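# Assemble the two-piece rail and hang it on hooks

## Task

Connect the two rail pieces using the two rods so that every joint snaps into place, then hang the assembled rail on both of the stand's hooks; every joint must stay engaged while the rail hangs there.

## Robot and tools

Robot: two six-joint arms, left_arm and right_arm, each with a parallel two-finger gripper. Calibrated base places in the scene frame: left_arm at (+0.001, +0.357, 0) m, quat_wxyz (+1.000, 0, 0, -0.003); right_arm at (+0.009, -0.224, 0) m, quat_wxyz (+1.000, 0, 0, -0.008). Both are almost unrotated about z.

Scene frame: origin at table-top height, halfway between the nominal arm bases. +x points out over the table, +z up, and left_arm sits on the +y side (arm names do not match image left/right). All hand positions, orientations and velocities in results use this frame.

Gripper: fingers extend along its +z axis and separate along its y axis. end_effector_position is the point between the pads, roughly 1 cm short of the fingertips. Reported positions and orientations may be off by a few cm, more when the arm is stretched.

Command row: always 14 numbers. First left_arm: waist, shoulder, elbow, wrist pitch, wrist yaw, wrist roll, opening; then the same seven for right_arm. Joint numbers are absolute target angles in radians (the same scale the Joint positions line prints), not offsets. Stated ranges per arm: waist -2.618 to 3.054, shoulder 0.000 to 3.142, elbow 0.000 to 3.142, wrist pitch -1.571 to 1.571, wrist yaw -1.571 to 1.571, wrist roll -2.094 to 2.094. Real ends can differ by up to 0.059 rad; a target more than 0.059 rad beyond a stated end, and further out than the current angle, gets the call rejected. Targets beyond the real end are clipped there, and the result may say "joint sent to its limit" (absence of that line proves nothing). Opening is an absolute command from -1 (shut) to +1 (fully open, pad gap 0.094 m). To keep a gripper unchanged, resend its current command; 0 is a half-open command, not 'no change'.

execute_actions: actions is a list of actions; each action is a table of up to 15 rows, one row per 1/30 s step, so one action lasts 0.5 s; a short table repeats its final row for the remaining steps. An empty list just reports state. cameras picks images: omitted, null or ["all"] for all, [] for none; names are cam_high, cam_left_wrist, cam_right_wrist (each 672x504). Per step, each joint's target is kept within 0.339 rad (waist, shoulder, elbow) or 2.2 rad (wrist joints) of its measured angle, and an arm's targets are pulled back if they would move the gripper more than 200 mm from where it is. Unfinished motion may need to be commanded again.

move: target is one 14-number row or a list of up to 15 rows, all absolute joint angles plus openings. speed (rad/s, 0.01 to 12.57, default 0.5) caps the joint with the longest travel; one value or one per target. blend (rad) rounds corners at intermediate targets; default 0. opening_speed (at least 0.2 per second on the -1..+1 scale) ramps finger commands; use a low value for fragile parts. blocking=false returns after about 0.5 s while the move continues; a new move replaces a running one. Paths take at least 0.5 s and are cut off after 10 s. Joints move together, so the gripper follows a curve, and nothing is avoided automatically, including the other arm. The result adds a move: line: done, off_target (resting more than 0.035 rad from target), moving, held or fault, plus limits=held if steps were withheld. done does not mean no contact.

wait: seconds 0 to 10; arms keep their last command and a running move continues. stop: brakes the running move (needs some room). zoom_image: camera plus region [x0, y0, x1, y1] in pixels, top-left origin, at most 504x504, on the latest image of that camera. read_manual: only licence texts. finished_scene: scene number (1 or 2); irreversible, and the result must hold without the robot.

Result lines: Joint positions and Joint velocities per arm in the joint order above, then the pad gap (m, m/s). Joint targets shows what joints are currently driven toward; resend these to hold an arm still or keep a press steady. Tool commands shows current gripper commands. grip_measured is the measured opening on the command scale; empty it can read about 2.7 mm wide, and on a hard part it reads a few mm narrower than the part, so a closed grip does not show where contact began. Full squeeze is roughly 50 to 64 N per pad. To release, command well above grip_measured. Joint torques (N m, positive toward larger angle) include the arm's own weight and an offset; the first three joints wrap at ±28 N m. "joint command not followed" means the clearance check altered targets. "within noise" velocities mean the arm is still.

Motor heat builds when holding loads, reaching far, or pushing into something: MOTOR HOT at 75 °C, at 90 °C that arm folds and idles for the rest of the scene, at 100 °C it goes limp.

Avoid: parts leaving the table or being left off it, dropping parts or letting go while they move, fast impacts, strong shoves, arm-on-arm contact, and closing a gripper on the other arm's fingers. Loose items may occasionally get nudged by outside pushes. Smooth, low-effort, quick motion is preferred.

Each tool is called in YAML: its name, and indented under it one key for each argument.

## Session

execute_actions:
  actions: []

Scene clock: 0.00 s.
left_arm: end_effector_position=(+0.3886, +0.3635, +0.0770) grip_measured=+1.000 end_effector_quat_wxyz=(+0.547, -0.042, +0.835, +0.035) | right_arm: end_effector_position=(+0.3939, -0.2044, +0.0705) grip_measured=+1.000 end_effector_quat_wxyz=(+0.528, -0.008, +0.848, +0.050)
Joint positions: left_arm=[-0.043 1.542 0.374 0.752 -0.149 -0.052 0.094] | right_arm=[0.03 1.533 0.382 0.697 -0.079 0.046 0.094]
Joint velocities: within noise
Joint torques (N m): no reading
Motor temperatures (°C): left_arm=[32 54 52 48 33 31 33] | right_arm=[36 44 44 45 31 31 34]
Heat: left arm: 54 °C; right arm: 45 °C.
Joint targets: left_arm=[-0.043 1.537 0.381 0.751 -0.149 -0.052] | right_arm=[0.030 1.523 0.391 0.707 -0.079 0.046]
Tool commands: left_gripper/opening=+1.0 right_gripper/opening=+1.0

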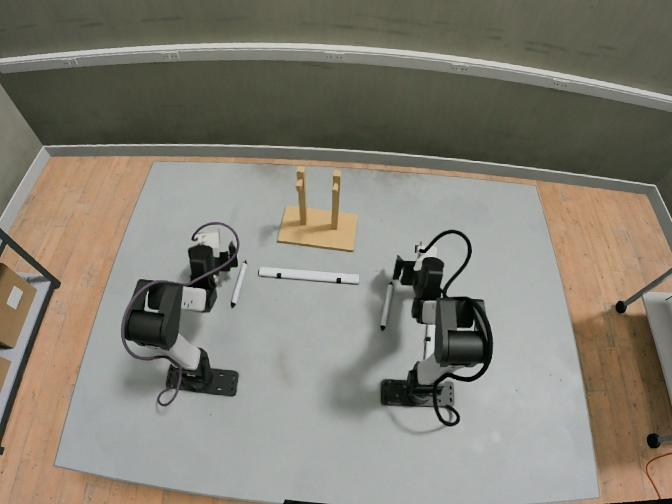

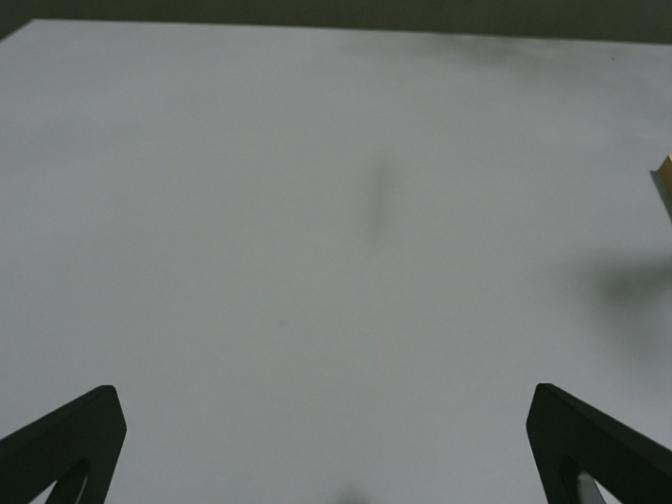

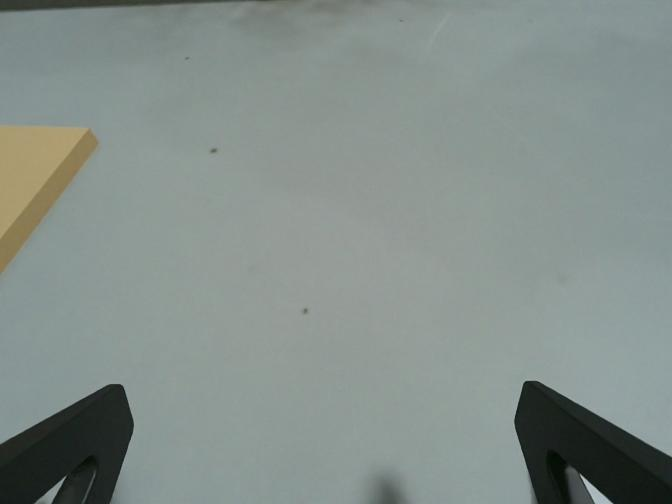

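zoom_image:
  camera: "cam_high"
  region: [220, 150, 400, 290]

zoom_image:
  camera: "cam_high"
  region: [360, 220, 500, 400]

zoom_image:
  camera: "cam_high"
  region: [170, 220, 290, 320]

Scaled by 2.800.

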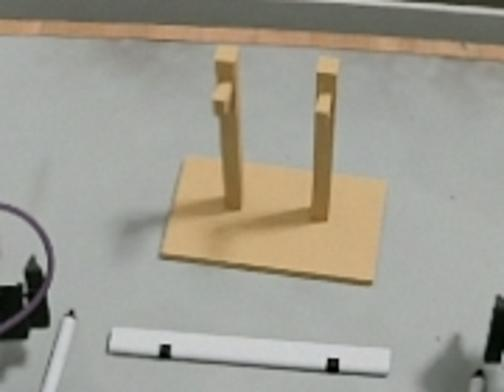

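Scaled by 2.800.

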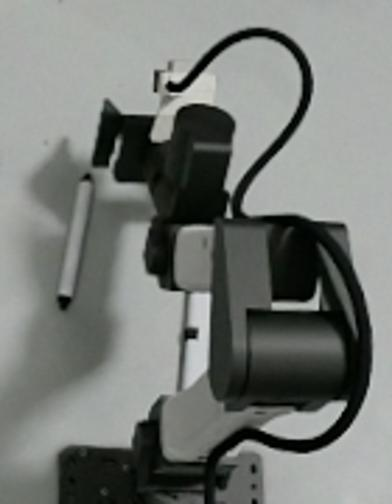

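Scaled by 4.200.

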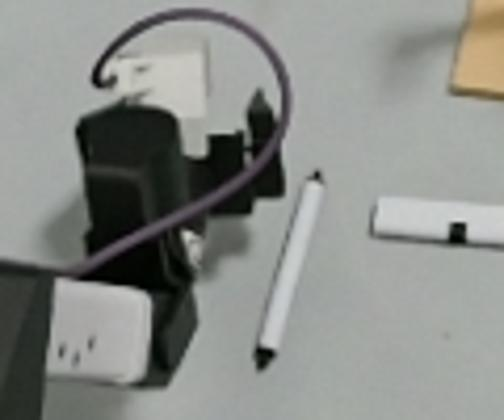

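move:
  target: [-0.3, 1.565, 1.768, -1.338, 0.0, 0.0, 1.0, 0.3, 1.565, 1.768, -1.338, 0.0, 0.0, 1.0]
  speed: 0.9

Scene clock: 150.17 s.
left_arm: end_effector_position=(+0.3374, +0.2521, +0.2602) grip_measured=+1.000 end_effector_quat_wxyz=(+0.223, +0.143, +0.964, -0.030) | right_arm: end_effector_position=(+0.3485, -0.1214, +0.2586) grip_measured=+1.000 end_effector_quat_wxyz=(+0.220, -0.133, +0.966, +0.041)
Joint positions: left_arm=[-0.302 1.551 1.735 -1.301 -0.013 -0.012 0.094] | right_arm=[0.3 1.559 1.736 -1.298 -0.016 0.015 0.094]
Joint velocities: within noise
Joint torques (N m): left_arm=[-0.61 -4.51 9.59 0.95 0.17 0.23] | right_arm=[0.44 -5.46 8.57 0.62 0.09 -0.17]
Motor temperatures (°C): left_arm=[31 57 60 55 31 30 33] | right_arm=[35 45 46 50 31 30 32]
Heat: left arm: 60 °C; right arm: 50 °C.
Joint targets: left_arm=[-0.307 1.565 1.768 -1.337 0.000 0.000] | right_arm=[0.306 1.565 1.768 -1.336 0.000 0.001]
move: off_target (left_arm, right_arm); left_arm: the wrist pitch is farthest, 0.037 rad from its target; right_arm: the wrist pitch is farthest, 0.040 rad from its target

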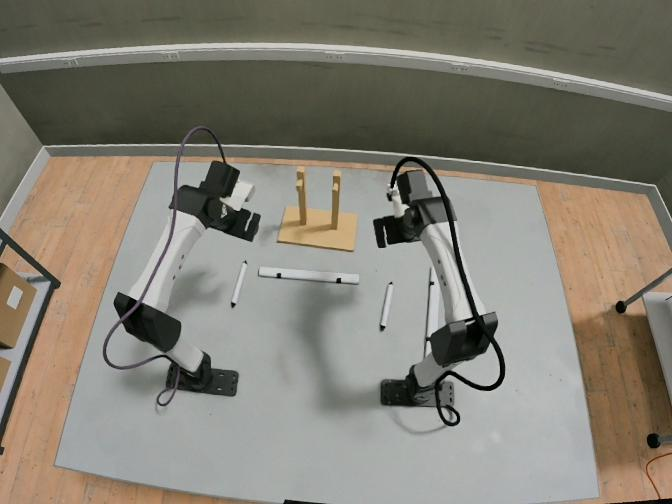

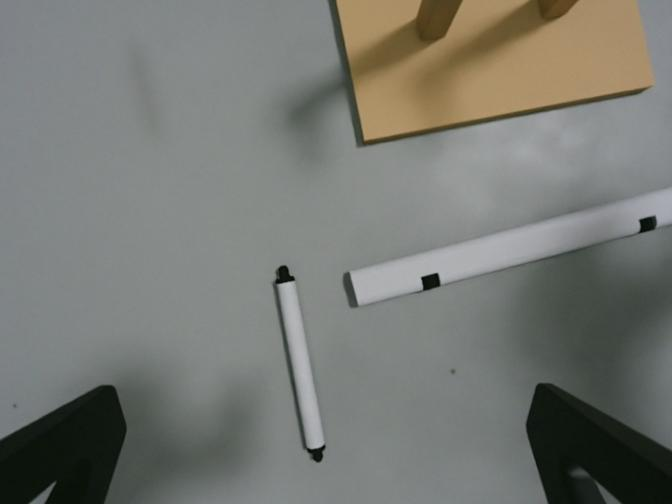

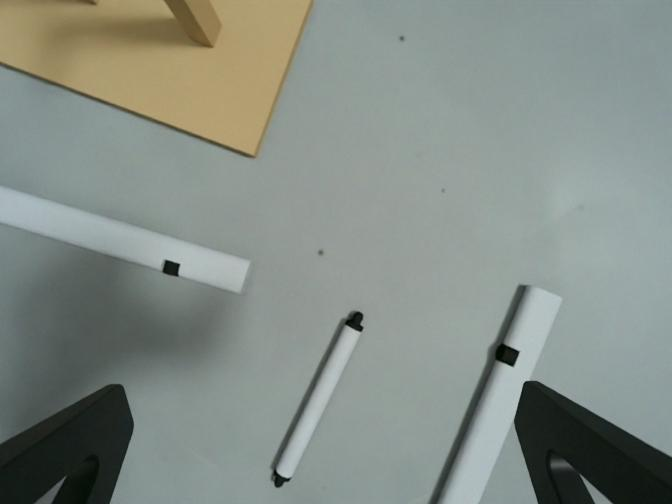

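zoom_image:
  camera: "cam_left_wrist"
  region: [330, 170, 672, 320]

zoom_image:
  camera: "cam_right_wrist"
  region: [420, 270, 600, 400]

zoom_image:
  camera: "cam_right_wrist"
  region: [240, 290, 400, 500]

Scaled by 1.474.

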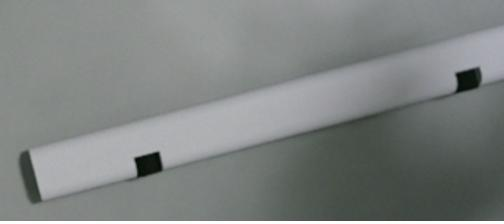

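Scaled by 2.800.

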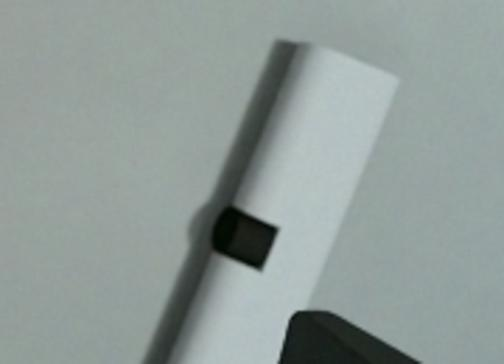

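Scaled by 2.400.

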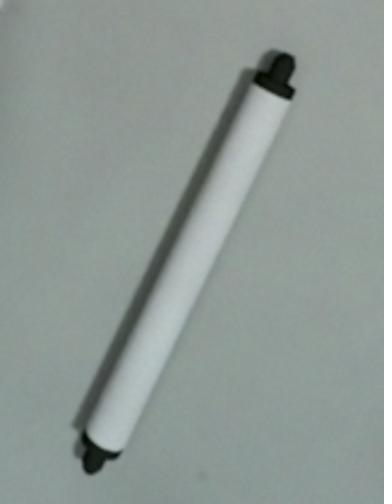

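zoom_image:
  camera: "cam_right_wrist"
  region: [480, 325, 540, 385]

zoom_image:
  camera: "cam_left_wrist"
  region: [250, 250, 350, 480]

move:
  target: [-0.52, 0.624, 0.53, -0.006, 0.0, 0.0, 1.0, 0.3, 1.565, 1.768, -1.338, 0.0, 0.0, 1.0]
  speed: 0.9

Scaled by 8.400.

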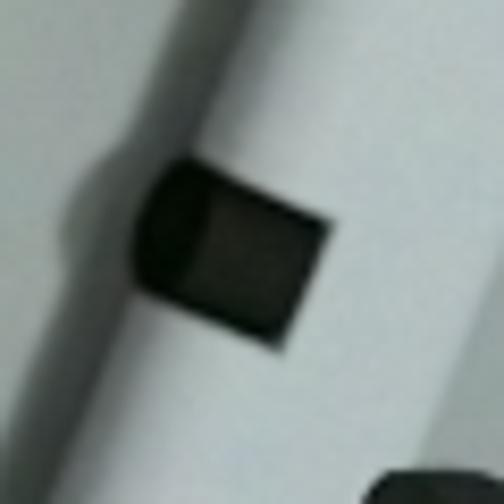

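Scaled by 2.191.

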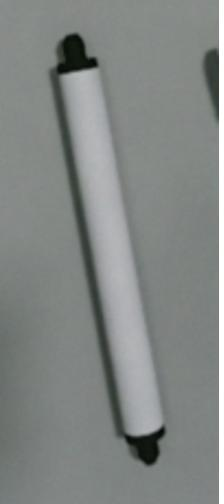

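Scene clock: 279.97 s.
left_arm: end_effector_position=(+0.2602, +0.2107, +0.2773) grip_measured=+1.000 end_effector_quat_wxyz=(+0.635, +0.182, +0.731, -0.173) | right_arm: end_effector_position=(+0.3478, -0.1216, +0.2582) grip_measured=+1.000 end_effector_quat_wxyz=(+0.218, -0.134, +0.966, +0.041)
Joint positions: left_arm=[-0.514 0.623 0.554 -0.066 -0.011 -0.023 0.094] | right_arm=[0.3 1.559 1.736 -1.301 -0.016 0.014 0.094]
Joint velocities: within noise
Joint torques (N m): left_arm=[-0.75 -0.49 6.09 2.72 0.16 0.22] | right_arm=[-0.05 -5.46 8.53 0.69 0.09 -0.16]
Motor temperatures (°C): left_arm=[31 53 64 45 31 30 33] | right_arm=[34 45 50 41 31 29 31]
Heat: left arm: 64 °C; right arm: 50 °C.
Joint targets: left_arm=[-0.520 0.618 0.530 -0.007 0.000 -0.011] | right_arm=[0.300 1.565 1.768 -1.338 0.000 -0.001]
move: off_target (left_arm, right_arm); left_arm: the wrist pitch is farthest, 0.060 rad from its target; right_arm: the wrist pitch is farthest, 0.037 rad from its target

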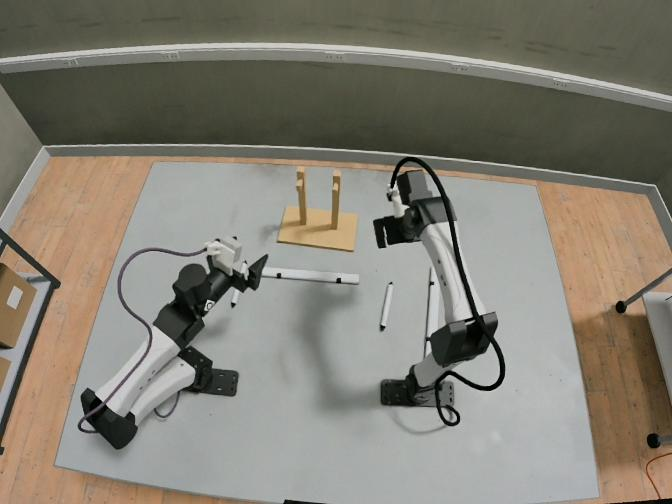

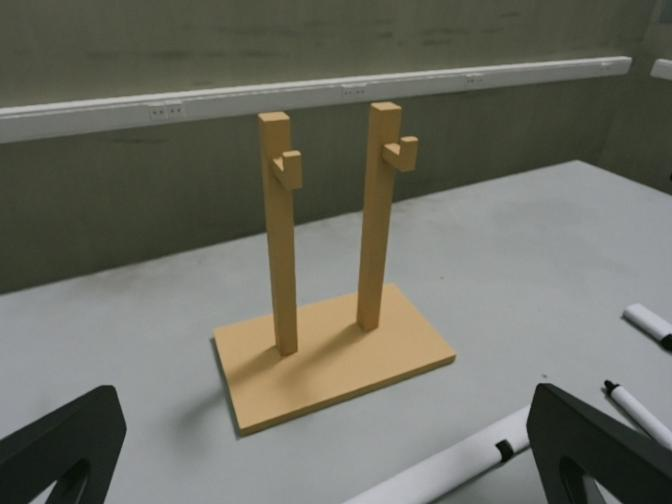

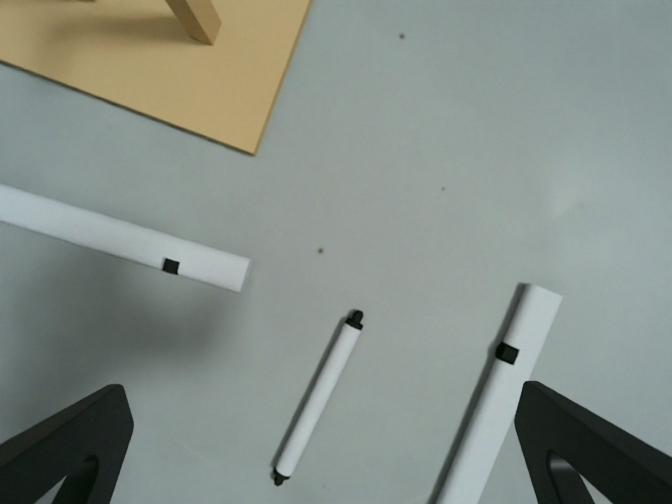

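zoom_image:
  camera: "cam_left_wrist"
  region: [240, 90, 440, 240]

zoom_image:
  camera: "cam_left_wrist"
  region: [340, 300, 672, 504]

zoom_image:
  camera: "cam_left_wrist"
  region: [590, 290, 672, 460]

Scaled by 2.520.

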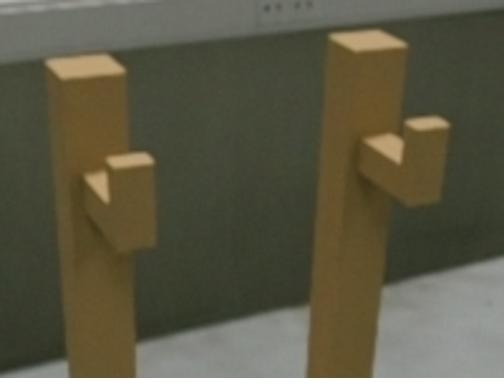

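Scaled by 1.518.

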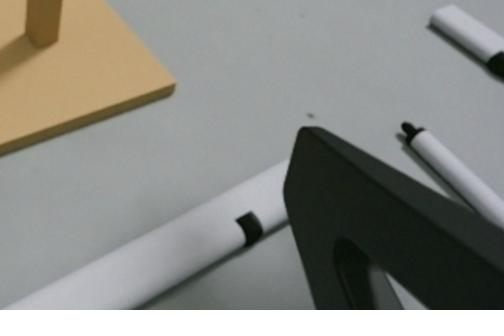

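Scaled by 2.965.

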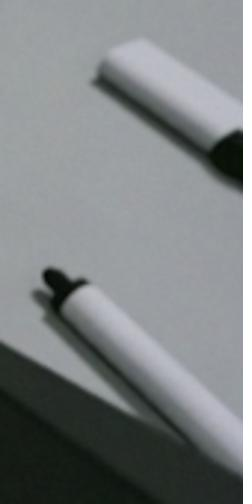

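move:
  target: [-0.95, 0.624, 0.53, -0.006, 0.0, 0.0, 1.0, 0.3, 0.0, 0.0, 0.0, 0.0, 0.0, 1.0]
  speed: 1.0

Scene clock: 323.80 s.
left_arm: end_effector_position=(+0.1755, +0.1159, +0.2776) grip_measured=+1.000 end_effector_quat_wxyz=(+0.585, +0.337, +0.673, -0.302) | right_arm: end_effector_position=(+0.2436, -0.1524, +0.1605) grip_measured=+1.000 end_effector_quat_wxyz=(+0.676, -0.107, +0.722, +0.103)
Joint positions: left_arm=[-0.943 0.623 0.554 -0.064 -0.009 -0.014 0.094] | right_arm=[0.3 -0.007 0.012 -0.084 -0.014 0.003 0.094]
Joint velocities: within noise
Joint torques (N m): left_arm=[-0.7 0.02 6.09 2.71 0.14 0.23] | right_arm=[-0.05 1.21 5.37 2.64 0.08 -0.16]
Motor temperatures (°C): left_arm=[31 50 63 53 31 30 33] | right_arm=[34 45 50 41 31 29 30]
Heat: left arm: 63 °C; right arm: 50 °C.
Joint targets: left_arm=[-0.949 0.624 0.530 -0.006 0.000 -0.001] | right_arm=[0.300 -0.013 -0.001 -0.001 0.000 -0.010]
move: off_target (left_arm, right_arm); left_arm: the wrist pitch is farthest, 0.058 rad from its target; right_arm: the wrist pitch is farthest, 0.084 rad from its target

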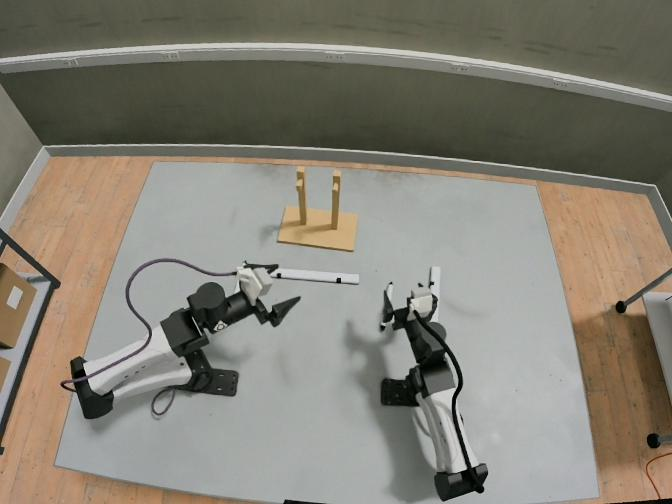

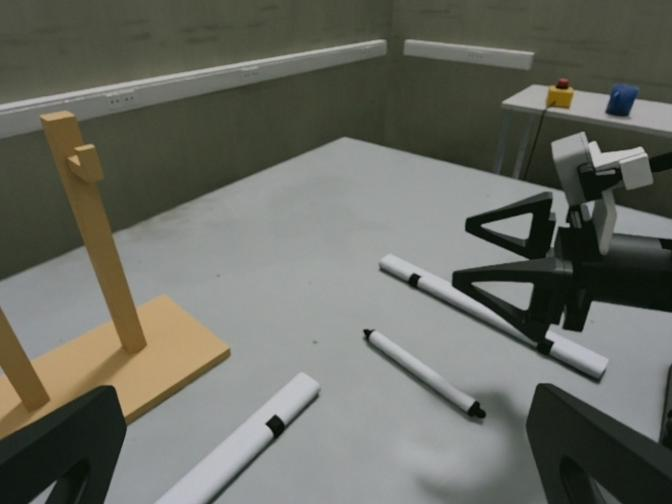

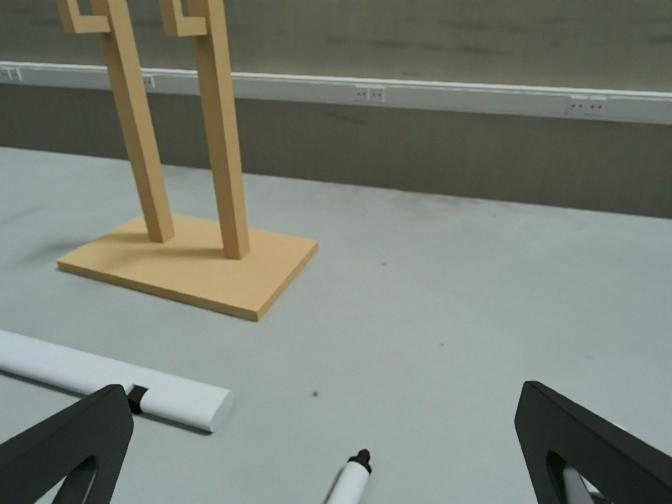

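zoom_image:
  camera: "cam_right_wrist"
  region: [0, 0, 260, 195]

zoom_image:
  camera: "cam_right_wrist"
  region: [90, 340, 250, 460]

zoom_image:
  camera: "cam_left_wrist"
  region: [360, 240, 500, 345]

zoom_image:
  camera: "cam_left_wrist"
  region: [240, 360, 340, 460]

zoom_image:
  camera: "cam_left_wrist"
  region: [350, 310, 510, 430]

Scaled by 1.938.

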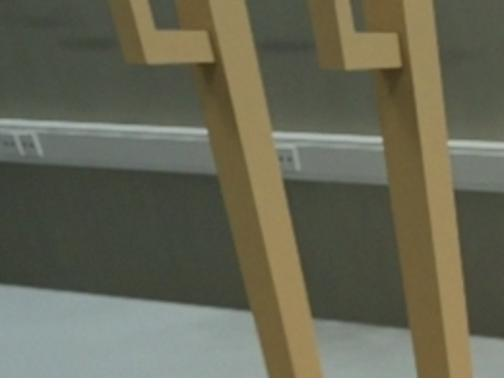

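Scaled by 3.150.

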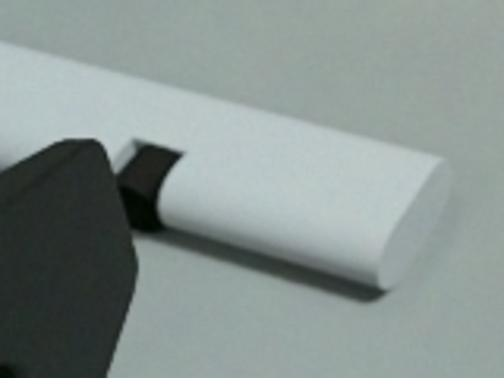

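Scaled by 3.600.

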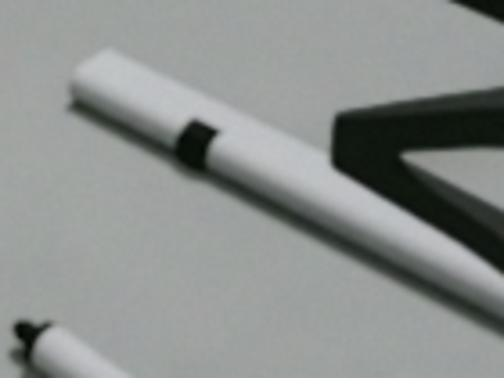

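Scaled by 5.040.

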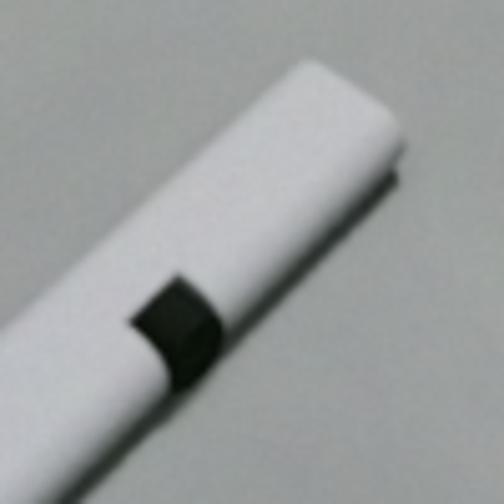

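Scaled by 3.150.

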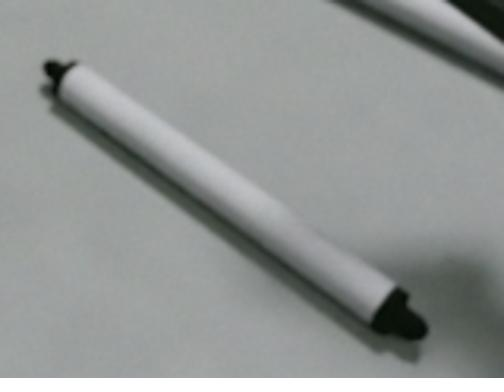

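move:
  target: [-0.5, -0.05, -0.05, 1.2, 0.0, 0.0, 1.0, 0.618, 1.093, 0.303, 0.18, 0.0, 0.0, 1.0]
  speed: 1.0

Scene clock: 462.73 s.
left_arm: end_effector_position=(+0.0850, +0.3147, +0.4036) grip_measured=+1.000 end_effector_quat_wxyz=(+0.949, +0.038, +0.190, -0.248) | right_arm: end_effector_position=(+0.2501, -0.0588, +0.0428) grip_measured=+1.000 end_effector_quat_wxyz=(+0.386, -0.268, +0.874, +0.124)
Joint positions: left_arm=[-0.495 0.006 0.01 1.177 -0.019 -0.012 0.094] | right_arm=[0.609 1.102 0.267 0.1 -0.011 0.003 0.094]
Joint velocities: within noise
Joint torques (N m): left_arm=[0.43 2.14 4.48 0.68 0.13 0.24] | right_arm=[0.53 -1.96 9.14 2.3 0.06 -0.03]
Motor temperatures (°C): left_arm=[31 47 60 61 31 30 32] | right_arm=[33 38 46 60 31 29 30]
Heat: left arm: 61 °C; right arm: 60 °C.
Joint targets: left_arm=[-0.489 -0.004 -0.012 1.201 -0.010 0.001] | right_arm=[0.615 1.106 0.303 0.180 0.001 0.000]
joint sent to its limit (left arm) — the shoulder, lower limit; the elbow, lower limit.
move: off_target (left_arm, right_arm); left_arm: the elbow is farthest, 0.060 rad from its target; right_arm: the wrist pitch is farthest, 0.080 rad from its target

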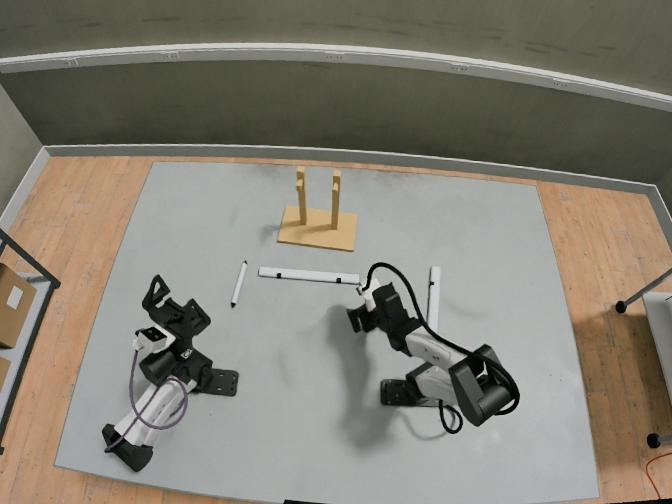

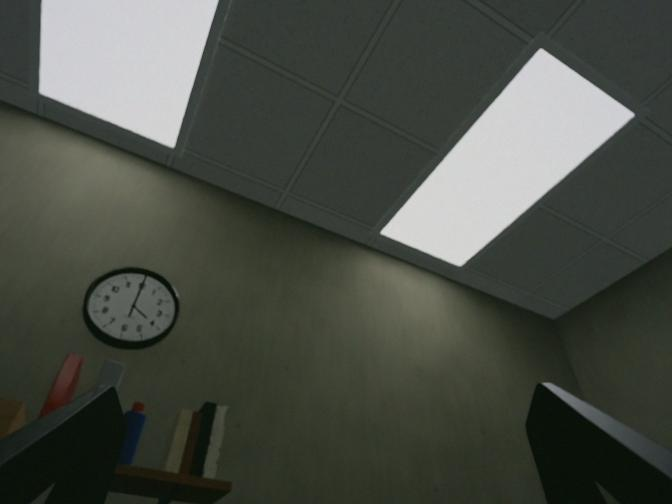

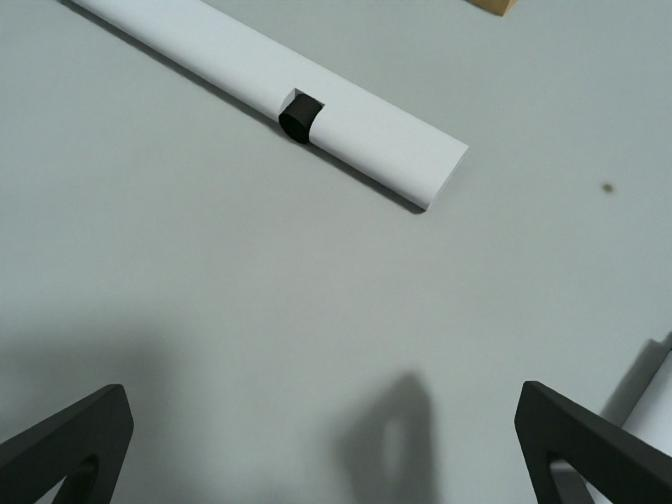

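zoom_image:
  camera: "cam_right_wrist"
  region: [260, 70, 350, 160]

zoom_image:
  camera: "cam_right_wrist"
  region: [380, 120, 500, 220]

Scaled by 5.600.

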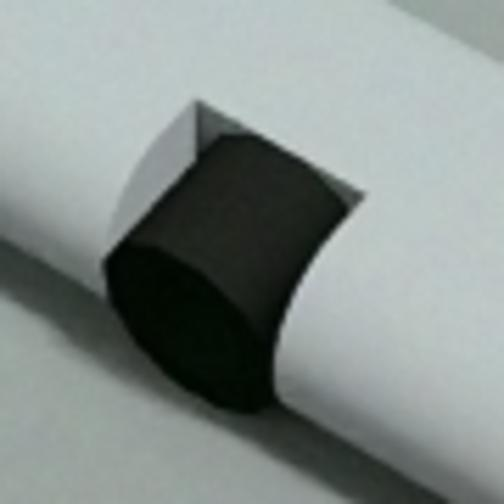

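Scaled by 4.200.

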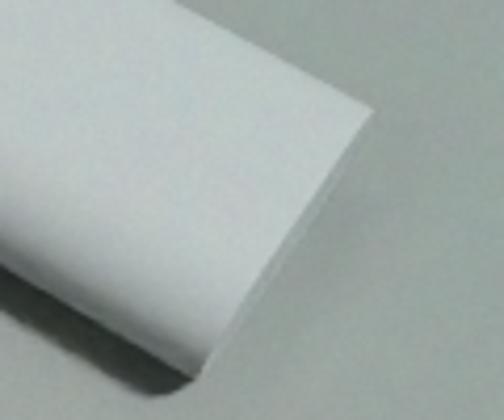

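move:
  target: [-0.3, 1.45, 2.75, 0.25, 0.0, 0.0, 1.0, 0.3, 1.45, 2.75, 0.25, 0.0, 0.0, 1.0]
  speed: 1.2
  cameras: ["cam_high"]

Scene clock: 727.43 s.
left_arm: end_effector_position=(-0.0163, +0.3650, +0.8731) grip_measured=+1.000 end_effector_quat_wxyz=(+0.986, -0.008, -0.013, -0.168) | right_arm: end_effector_position=(-0.0138, -0.2286, +0.8730) grip_measured=+1.000 end_effector_quat_wxyz=(+0.989, -0.004, -0.009, +0.149)
Joint positions: left_arm=[-0.319 1.437 2.755 0.283 -0.011 -0.012 0.094] | right_arm=[0.311 1.43 2.769 0.249 -0.011 0.003 0.094]
Joint velocities: within noise
Joint torques (N m): left_arm=[0.49 2.74 0.08 -0.67 0.17 0.23] | right_arm=[-0.7 2.32 -1.16 -0.44 0.05 -0.02]
Motor temperatures (°C): left_arm=[31 44 54 39 31 30 32] | right_arm=[33 35 51 66 31 29 29]
Heat: left arm: 54 °C; right arm: 66 °C.
Joint targets: left_arm=[-0.312 1.450 2.763 0.261 0.001 0.000] | right_arm=[0.304 1.437 2.764 0.261 0.000 0.000]
move: done
Images, in order (width x height): cam_high 672x504.

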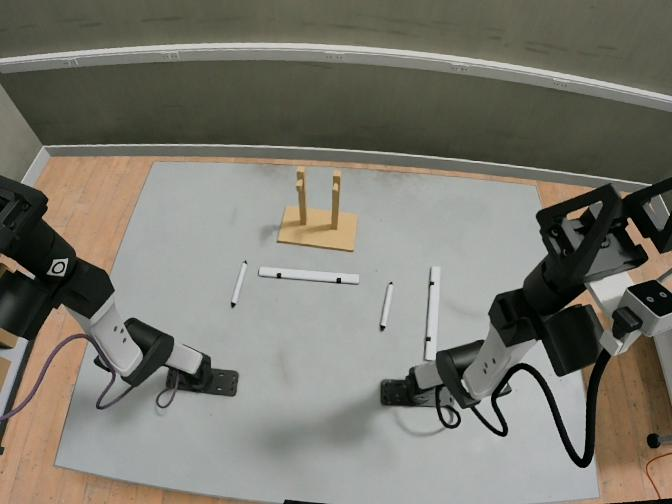

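zoom_image:
  camera: "cam_high"
  region: [370, 255, 450, 375]

zoom_image:
  camera: "cam_high"
  region: [250, 250, 370, 300]

zoom_image:
  camera: "cam_high"
  region: [270, 155, 370, 255]

Scaled by 4.200.

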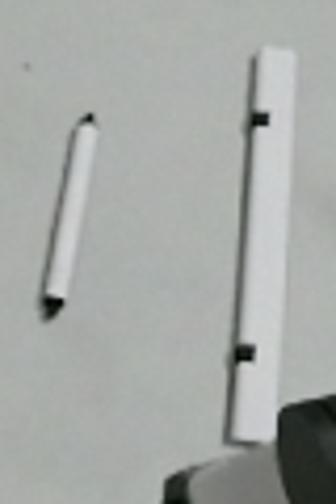

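Scaled by 4.200.

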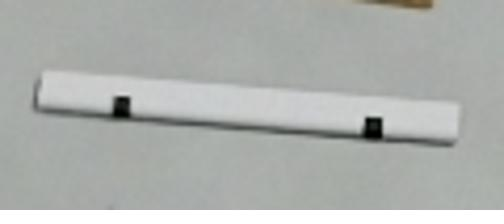

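Scaled by 5.040.

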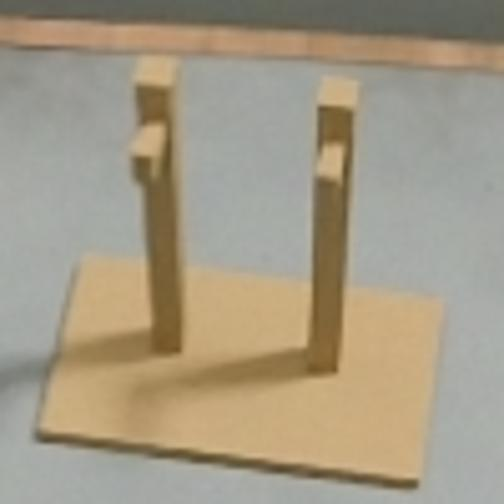

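move:
  target: [-0.3, 1.45, 2.75, 0.25, 0.0, 0.0, 1.0, 0.5605, 1.259, 0.781, -0.765, 0.2733, 0.645, 0.3]
  speed: 1.0

Scene clock: 812.57 s.
left_arm: end_effector_position=(-0.0144, +0.3625, +0.8732) grip_measured=+1.000 end_effector_quat_wxyz=(+0.987, -0.002, -0.009, -0.162) | right_arm: end_effector_position=(+0.2563, -0.1238, +0.0692) grip_measured=+0.302 end_effector_quat_wxyz=(+0.193, +0.062, +0.979, -0.015)
Joint positions: left_arm=[-0.307 1.437 2.755 0.272 -0.002 -0.012 0.094] | right_arm=[0.553 1.292 0.776 -0.745 0.24 0.627 0.061]
Joint velocities: within noise
Joint torques (N m): left_arm=[0.49 2.71 -1.07 -0.65 0.15 0.23] | right_arm=[0.54 -5.56 4.9 0.5 0.33 0.24]
Motor temperatures (°C): left_arm=[31 44 48 37 31 30 32] | right_arm=[32 35 44 48 31 29 29]
Heat: left arm: 48 °C; right arm: 48 °C.
Joint targets: left_arm=[-0.300 1.450 2.750 0.250 0.009 0.000] | right_arm=[0.560 1.271 0.767 -0.776 0.264 0.645]
move: done

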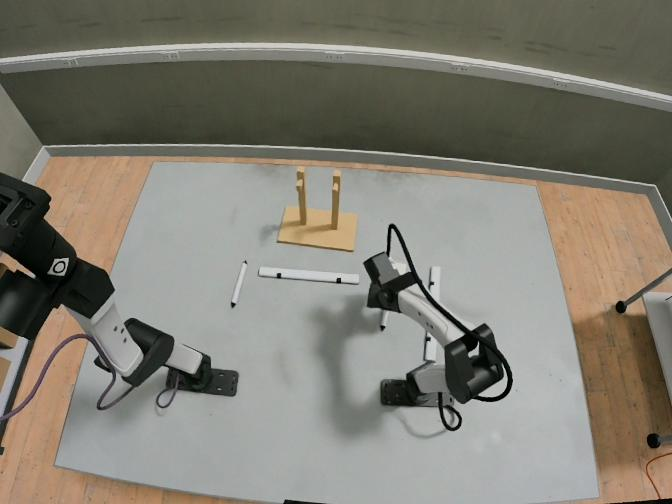

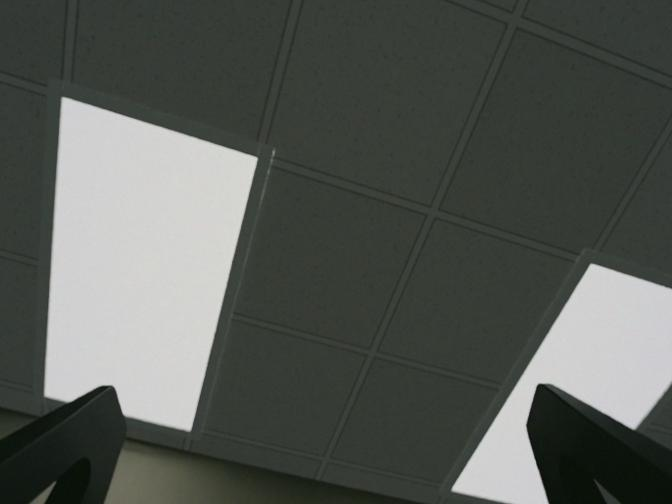

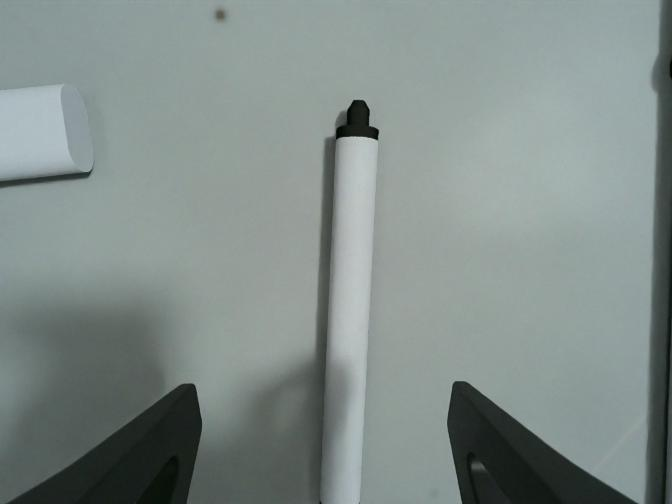

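zoom_image:
  camera: "cam_right_wrist"
  region: [320, 80, 400, 160]

zoom_image:
  camera: "cam_right_wrist"
  region: [20, 70, 120, 200]

Scaled by 6.300.

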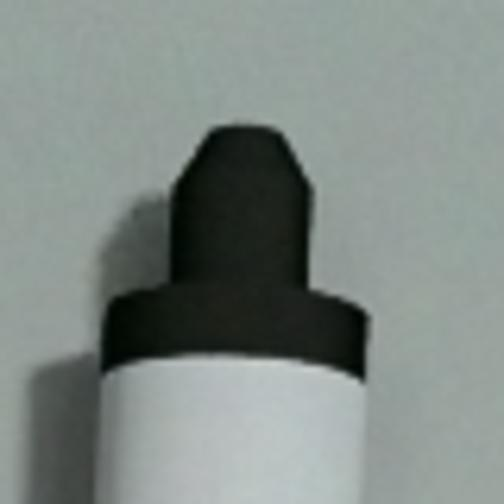

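Scaled by 3.877.

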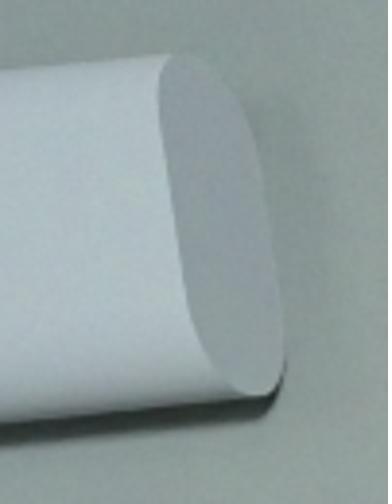

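move:
  target: [-0.3, 1.45, 2.75, 0.25, 0.0, 0.0, 1.0, 0.590, 1.268, 0.665, -0.625, 0.320, 0.717, 0.3]
  speed: 0.5
  cameras: ["cam_right_wrist"]

Scene clock: 851.37 s.
left_arm: end_effector_position=(-0.0144, +0.3625, +0.8732) grip_measured=+1.000 end_effector_quat_wxyz=(+0.987, -0.002, -0.009, -0.162) | right_arm: end_effector_position=(+0.2462, -0.1339, +0.0465) grip_measured=+0.302 end_effector_quat_wxyz=(+0.198, +0.089, +0.975, -0.035)
Joint positions: left_arm=[-0.307 1.437 2.755 0.272 -0.002 -0.012 0.094] | right_arm=[0.575 1.29 0.678 -0.675 0.294 0.699 0.061]
Joint velocities: within noise
Joint torques (N m): left_arm=[0.46 2.69 -1.06 -0.65 0.07 0.23] | right_arm=[0.61 -5.41 4.37 1.19 0.34 0.3]
Motor temperatures (°C): left_arm=[31 43 48 37 31 30 32] | right_arm=[32 37 44 46 31 29 29]
Heat: left arm: 48 °C; right arm: 46 °C.
Joint targets: left_arm=[-0.300 1.450 2.750 0.250 0.000 0.000] | right_arm=[0.582 1.269 0.665 -0.625 0.319 0.718]
move: off_target (right_arm); right_arm: the wrist pitch is farthest, 0.050 rad from its target
Images, in order (width x height): cam_right_wrist 672x504.

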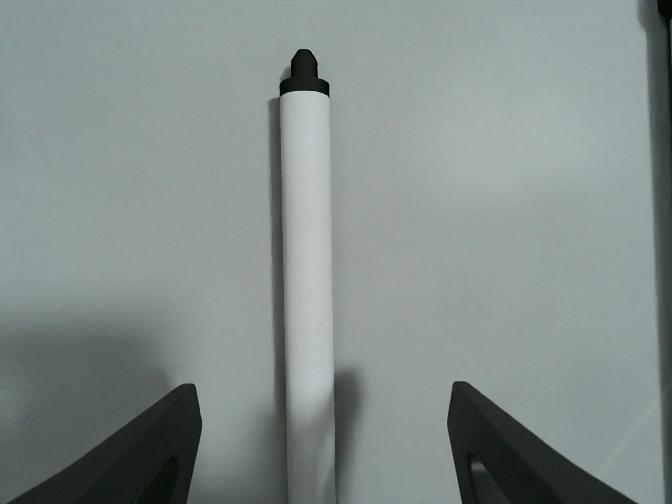

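move:
  target: [-0.3, 1.45, 2.75, 0.25, 0.0, 0.0, 1.0, 0.592, 1.297, 0.592, -0.478, 0.316, 0.704, 0.3]
  speed: 0.4
  cameras: ["cam_right_wrist"]

Scene clock: 909.30 s.
left_arm: end_effector_position=(-0.0144, +0.3625, +0.8732) grip_measured=+1.000 end_effector_quat_wxyz=(+0.987, -0.002, -0.009, -0.162) | right_arm: end_effector_position=(+0.2532, -0.1281, +0.0351) grip_measured=+0.302 end_effector_quat_wxyz=(+0.226, +0.092, +0.970, -0.013)
Joint positions: left_arm=[-0.307 1.437 2.755 0.272 -0.002 -0.012 0.094] | right_arm=[0.58 1.29 0.606 -0.532 0.294 0.699 0.061]
Joint velocities: within noise
Joint torques (N m): left_arm=[0.44 2.69 -1.07 -0.65 0.07 0.22] | right_arm=[0.62 -3.04 4.3 1.35 0.33 0.06]
Motor temperatures (°C): left_arm=[31 43 47 36 31 30 32] | right_arm=[32 38 44 45 31 29 29]
Heat: left arm: 47 °C; right arm: 45 °C.
Joint targets: left_arm=[-0.300 1.450 2.750 0.250 0.000 0.000] | right_arm=[0.587 1.297 0.593 -0.478 0.315 0.703]
move: off_target (right_arm); right_arm: the wrist pitch is farthest, 0.054 rad from its target
Images, in order (width x height): cam_right_wrist 672x504.

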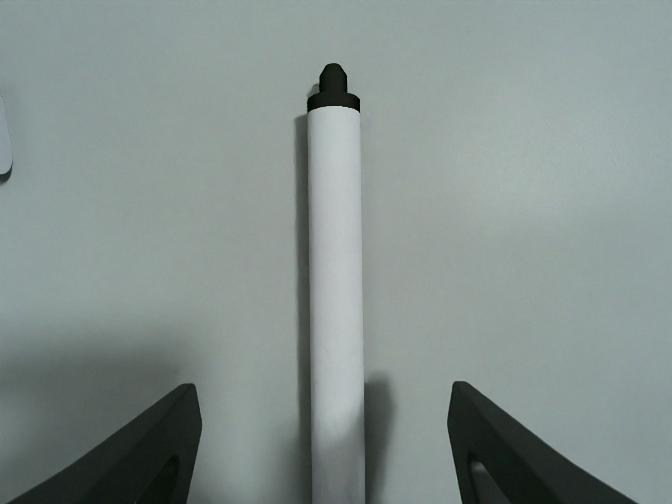

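move:
  target: [-0.3, 1.45, 2.75, 0.25, 0.0, 0.0, 1.0, 0.592, 1.354, 0.551, -0.398, 0.316, 0.704, 0.3]
  speed: 0.3
  cameras: ["cam_right_wrist"]

Scene clock: 915.60 s.
left_arm: end_effector_position=(-0.0140, +0.3624, +0.8732) grip_measured=+1.000 end_effector_quat_wxyz=(+0.987, -0.002, -0.008, -0.162) | right_arm: end_effector_position=(+0.2509, -0.1277, +0.0147) grip_measured=+0.302 end_effector_quat_wxyz=(+0.218, +0.087, +0.972, -0.019)
Joint positions: left_arm=[-0.307 1.437 2.755 0.27 -0.002 -0.012 0.094] | right_arm=[0.586 1.349 0.563 -0.452 0.294 0.699 0.061]
Joint velocities: within noise
Joint torques (N m): left_arm=[0.46 2.67 -1.06 -0.65 0.06 0.23] | right_arm=[0.64 -3.41 4.08 1.33 0.33 0.07]
Motor temperatures (°C): left_arm=[31 43 46 36 31 30 32] | right_arm=[32 38 44 45 31 29 29]
Heat: left arm: 46 °C; right arm: 45 °C.
Joint targets: left_arm=[-0.300 1.450 2.750 0.249 0.000 0.000] | right_arm=[0.593 1.354 0.550 -0.398 0.316 0.704]
move: off_target (right_arm); right_arm: the wrist pitch is farthest, 0.054 rad from its target
Images, in order (width x height): cam_right_wrist 672x504.

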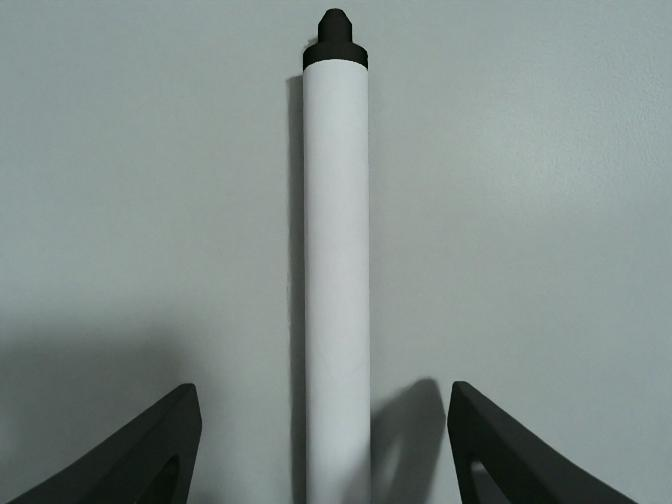

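move:
  target: [-0.3, 1.45, 2.75, 0.25, 0.0, 0.0, 1.0, 0.592, 1.3605, 0.544, -0.385, 0.316, 0.704, 0.0]
  speed: 0.2
  cameras: ["cam_right_wrist"]

Scene clock: 926.10 s.
left_arm: end_effector_position=(-0.0140, +0.3624, +0.8732) grip_measured=+1.000 end_effector_quat_wxyz=(+0.987, -0.002, -0.008, -0.162) | right_arm: end_effector_position=(+0.2509, -0.1278, +0.0124) grip_measured=+0.002 end_effector_quat_wxyz=(+0.218, +0.087, +0.972, -0.019)
Joint positions: left_arm=[-0.307 1.437 2.755 0.27 -0.002 -0.012 0.094] | right_arm=[0.586 1.355 0.557 -0.44 0.294 0.699 0.047]
Joint velocities: within noise
Joint torques (N m): left_arm=[0.47 2.71 -1.07 -0.64 0.07 0.22] | right_arm=[0.54 -3.33 4.01 1.28 0.33 0.07]
Motor temperatures (°C): left_arm=[31 43 46 35 31 30 32] | right_arm=[32 38 43 45 31 29 29]
Heat: left arm: 46 °C; right arm: 45 °C.
Joint targets: left_arm=[-0.300 1.450 2.750 0.250 0.000 0.000] | right_arm=[0.592 1.361 0.544 -0.385 0.316 0.704]
move: off_target (right_arm); right_arm: the wrist pitch is farthest, 0.055 rad from its target
Images, in order (width x height): cam_right_wrist 672x504.

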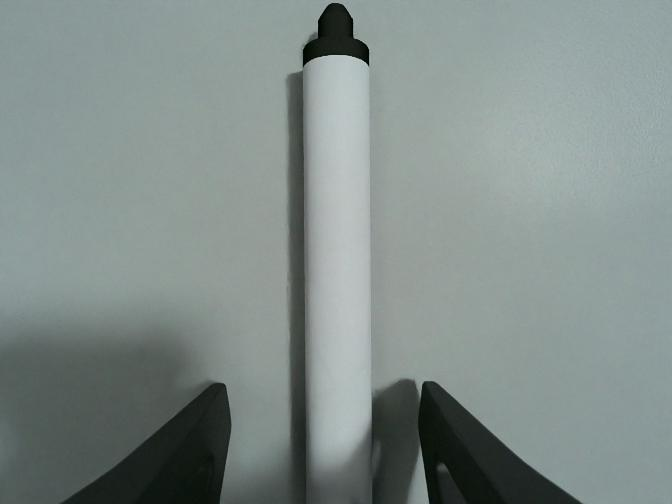

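move:
  target: [-0.3, 1.45, 2.75, 0.25, 0.0, 0.0, 1.0, 0.592, 1.3605, 0.544, -0.385, 0.316, 0.704, -0.9]
  speed: 0.2
  opening_speed: 0.8
  cameras: ["cam_right_wrist"]

Scene clock: 931.37 s.
left_arm: end_effector_position=(-0.0140, +0.3624, +0.8732) grip_measured=+1.000 end_effector_quat_wxyz=(+0.987, -0.002, -0.008, -0.162) | right_arm: end_effector_position=(+0.2513, -0.1278, +0.0126) grip_measured=-0.681 end_effector_quat_wxyz=(+0.219, +0.087, +0.972, -0.019)
Joint positions: left_arm=[-0.307 1.437 2.755 0.27 -0.002 -0.012 0.094] | right_arm=[0.586 1.355 0.557 -0.438 0.296 0.699 0.015]
Joint velocities: within noise
Joint torques (N m): left_arm=[0.44 2.7 -1.06 -0.64 0.06 0.22] | right_arm=[0.54 -3.36 4.03 1.32 0.33 0.07]
Motor temperatures (°C): left_arm=[31 43 46 35 31 30 32] | right_arm=[32 37 43 45 31 29 29]
Heat: left arm: 46 °C; right arm: 45 °C.
Joint targets: left_arm=[-0.300 1.450 2.750 0.250 0.000 0.000] | right_arm=[0.592 1.361 0.544 -0.385 0.318 0.704]
move: off_target (right_arm); right_arm: the wrist pitch is farthest, 0.053 rad from its target
Images, in order (width x height): cam_right_wrist 672x504.

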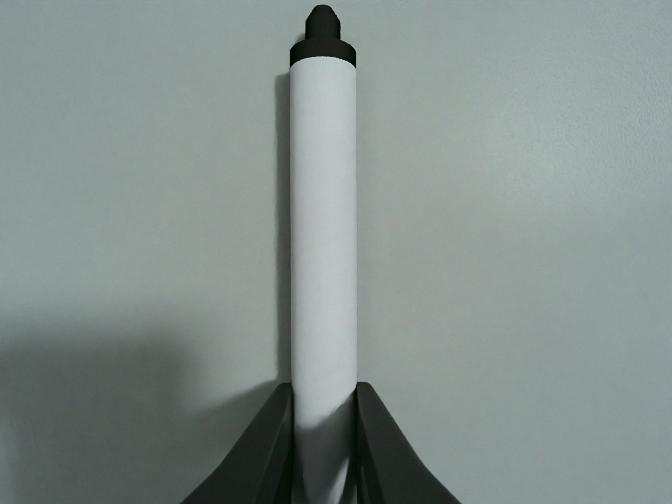

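move:
  target:
    - [-0.3, 1.45, 2.75, 0.25, 0.0, 0.0, 1.0, 0.592, 1.275, 0.63, -0.58, 0.316, 0.704, -0.9]
    - [-0.3, 1.45, 2.75, 0.25, 0.0, 0.0, 1.0, 1.015, 1.615, 0.91, -0.63, 0.386, 0.960, -0.9]
  speed: 0.5
  blend: 0.03
  cameras: ["cam_high", "cam_right_wrist"]

Scene clock: 964.80 s.
left_arm: end_effector_position=(-0.0140, +0.3624, +0.8732) grip_measured=+1.000 end_effector_quat_wxyz=(+0.987, -0.002, -0.008, -0.162) | right_arm: end_effector_position=(+0.2220, +0.0028, +0.0273) grip_measured=-0.681 end_effector_quat_wxyz=(+0.206, -0.013, +0.979, -0.006)
Joint positions: left_arm=[-0.307 1.437 2.755 0.27 -0.002 -0.012 0.094] | right_arm=[1.023 1.612 0.874 -0.607 0.351 0.94 0.015]
Joint velocities: within noise
Joint torques (N m): left_arm=[0.44 2.69 -1.05 -0.64 0.07 0.23] | right_arm=[0.09 -5.81 8.53 0.43 0.51 0.22]
Motor temperatures (°C): left_arm=[31 43 46 35 31 30 32] | right_arm=[32 37 43 44 31 29 31]
Heat: left arm: 46 °C; right arm: 44 °C.
Joint targets: left_arm=[-0.300 1.450 2.750 0.250 0.000 0.000] | right_arm=[1.024 1.615 0.910 -0.630 0.386 0.959]
move: off_target (right_arm); right_arm: the elbow is farthest, 0.036 rad from its target
Images, in order (width x height): cam_high 672x504, cam_right_wrist 672x504.

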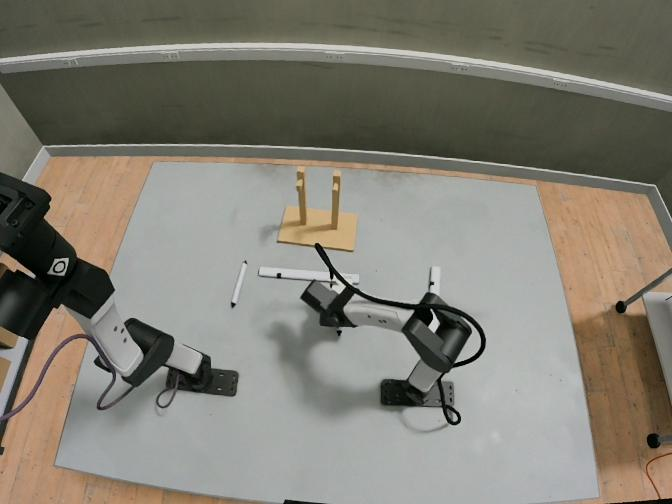

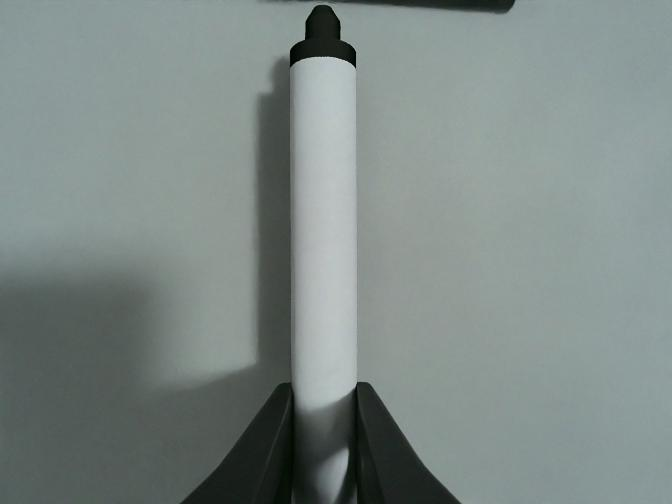

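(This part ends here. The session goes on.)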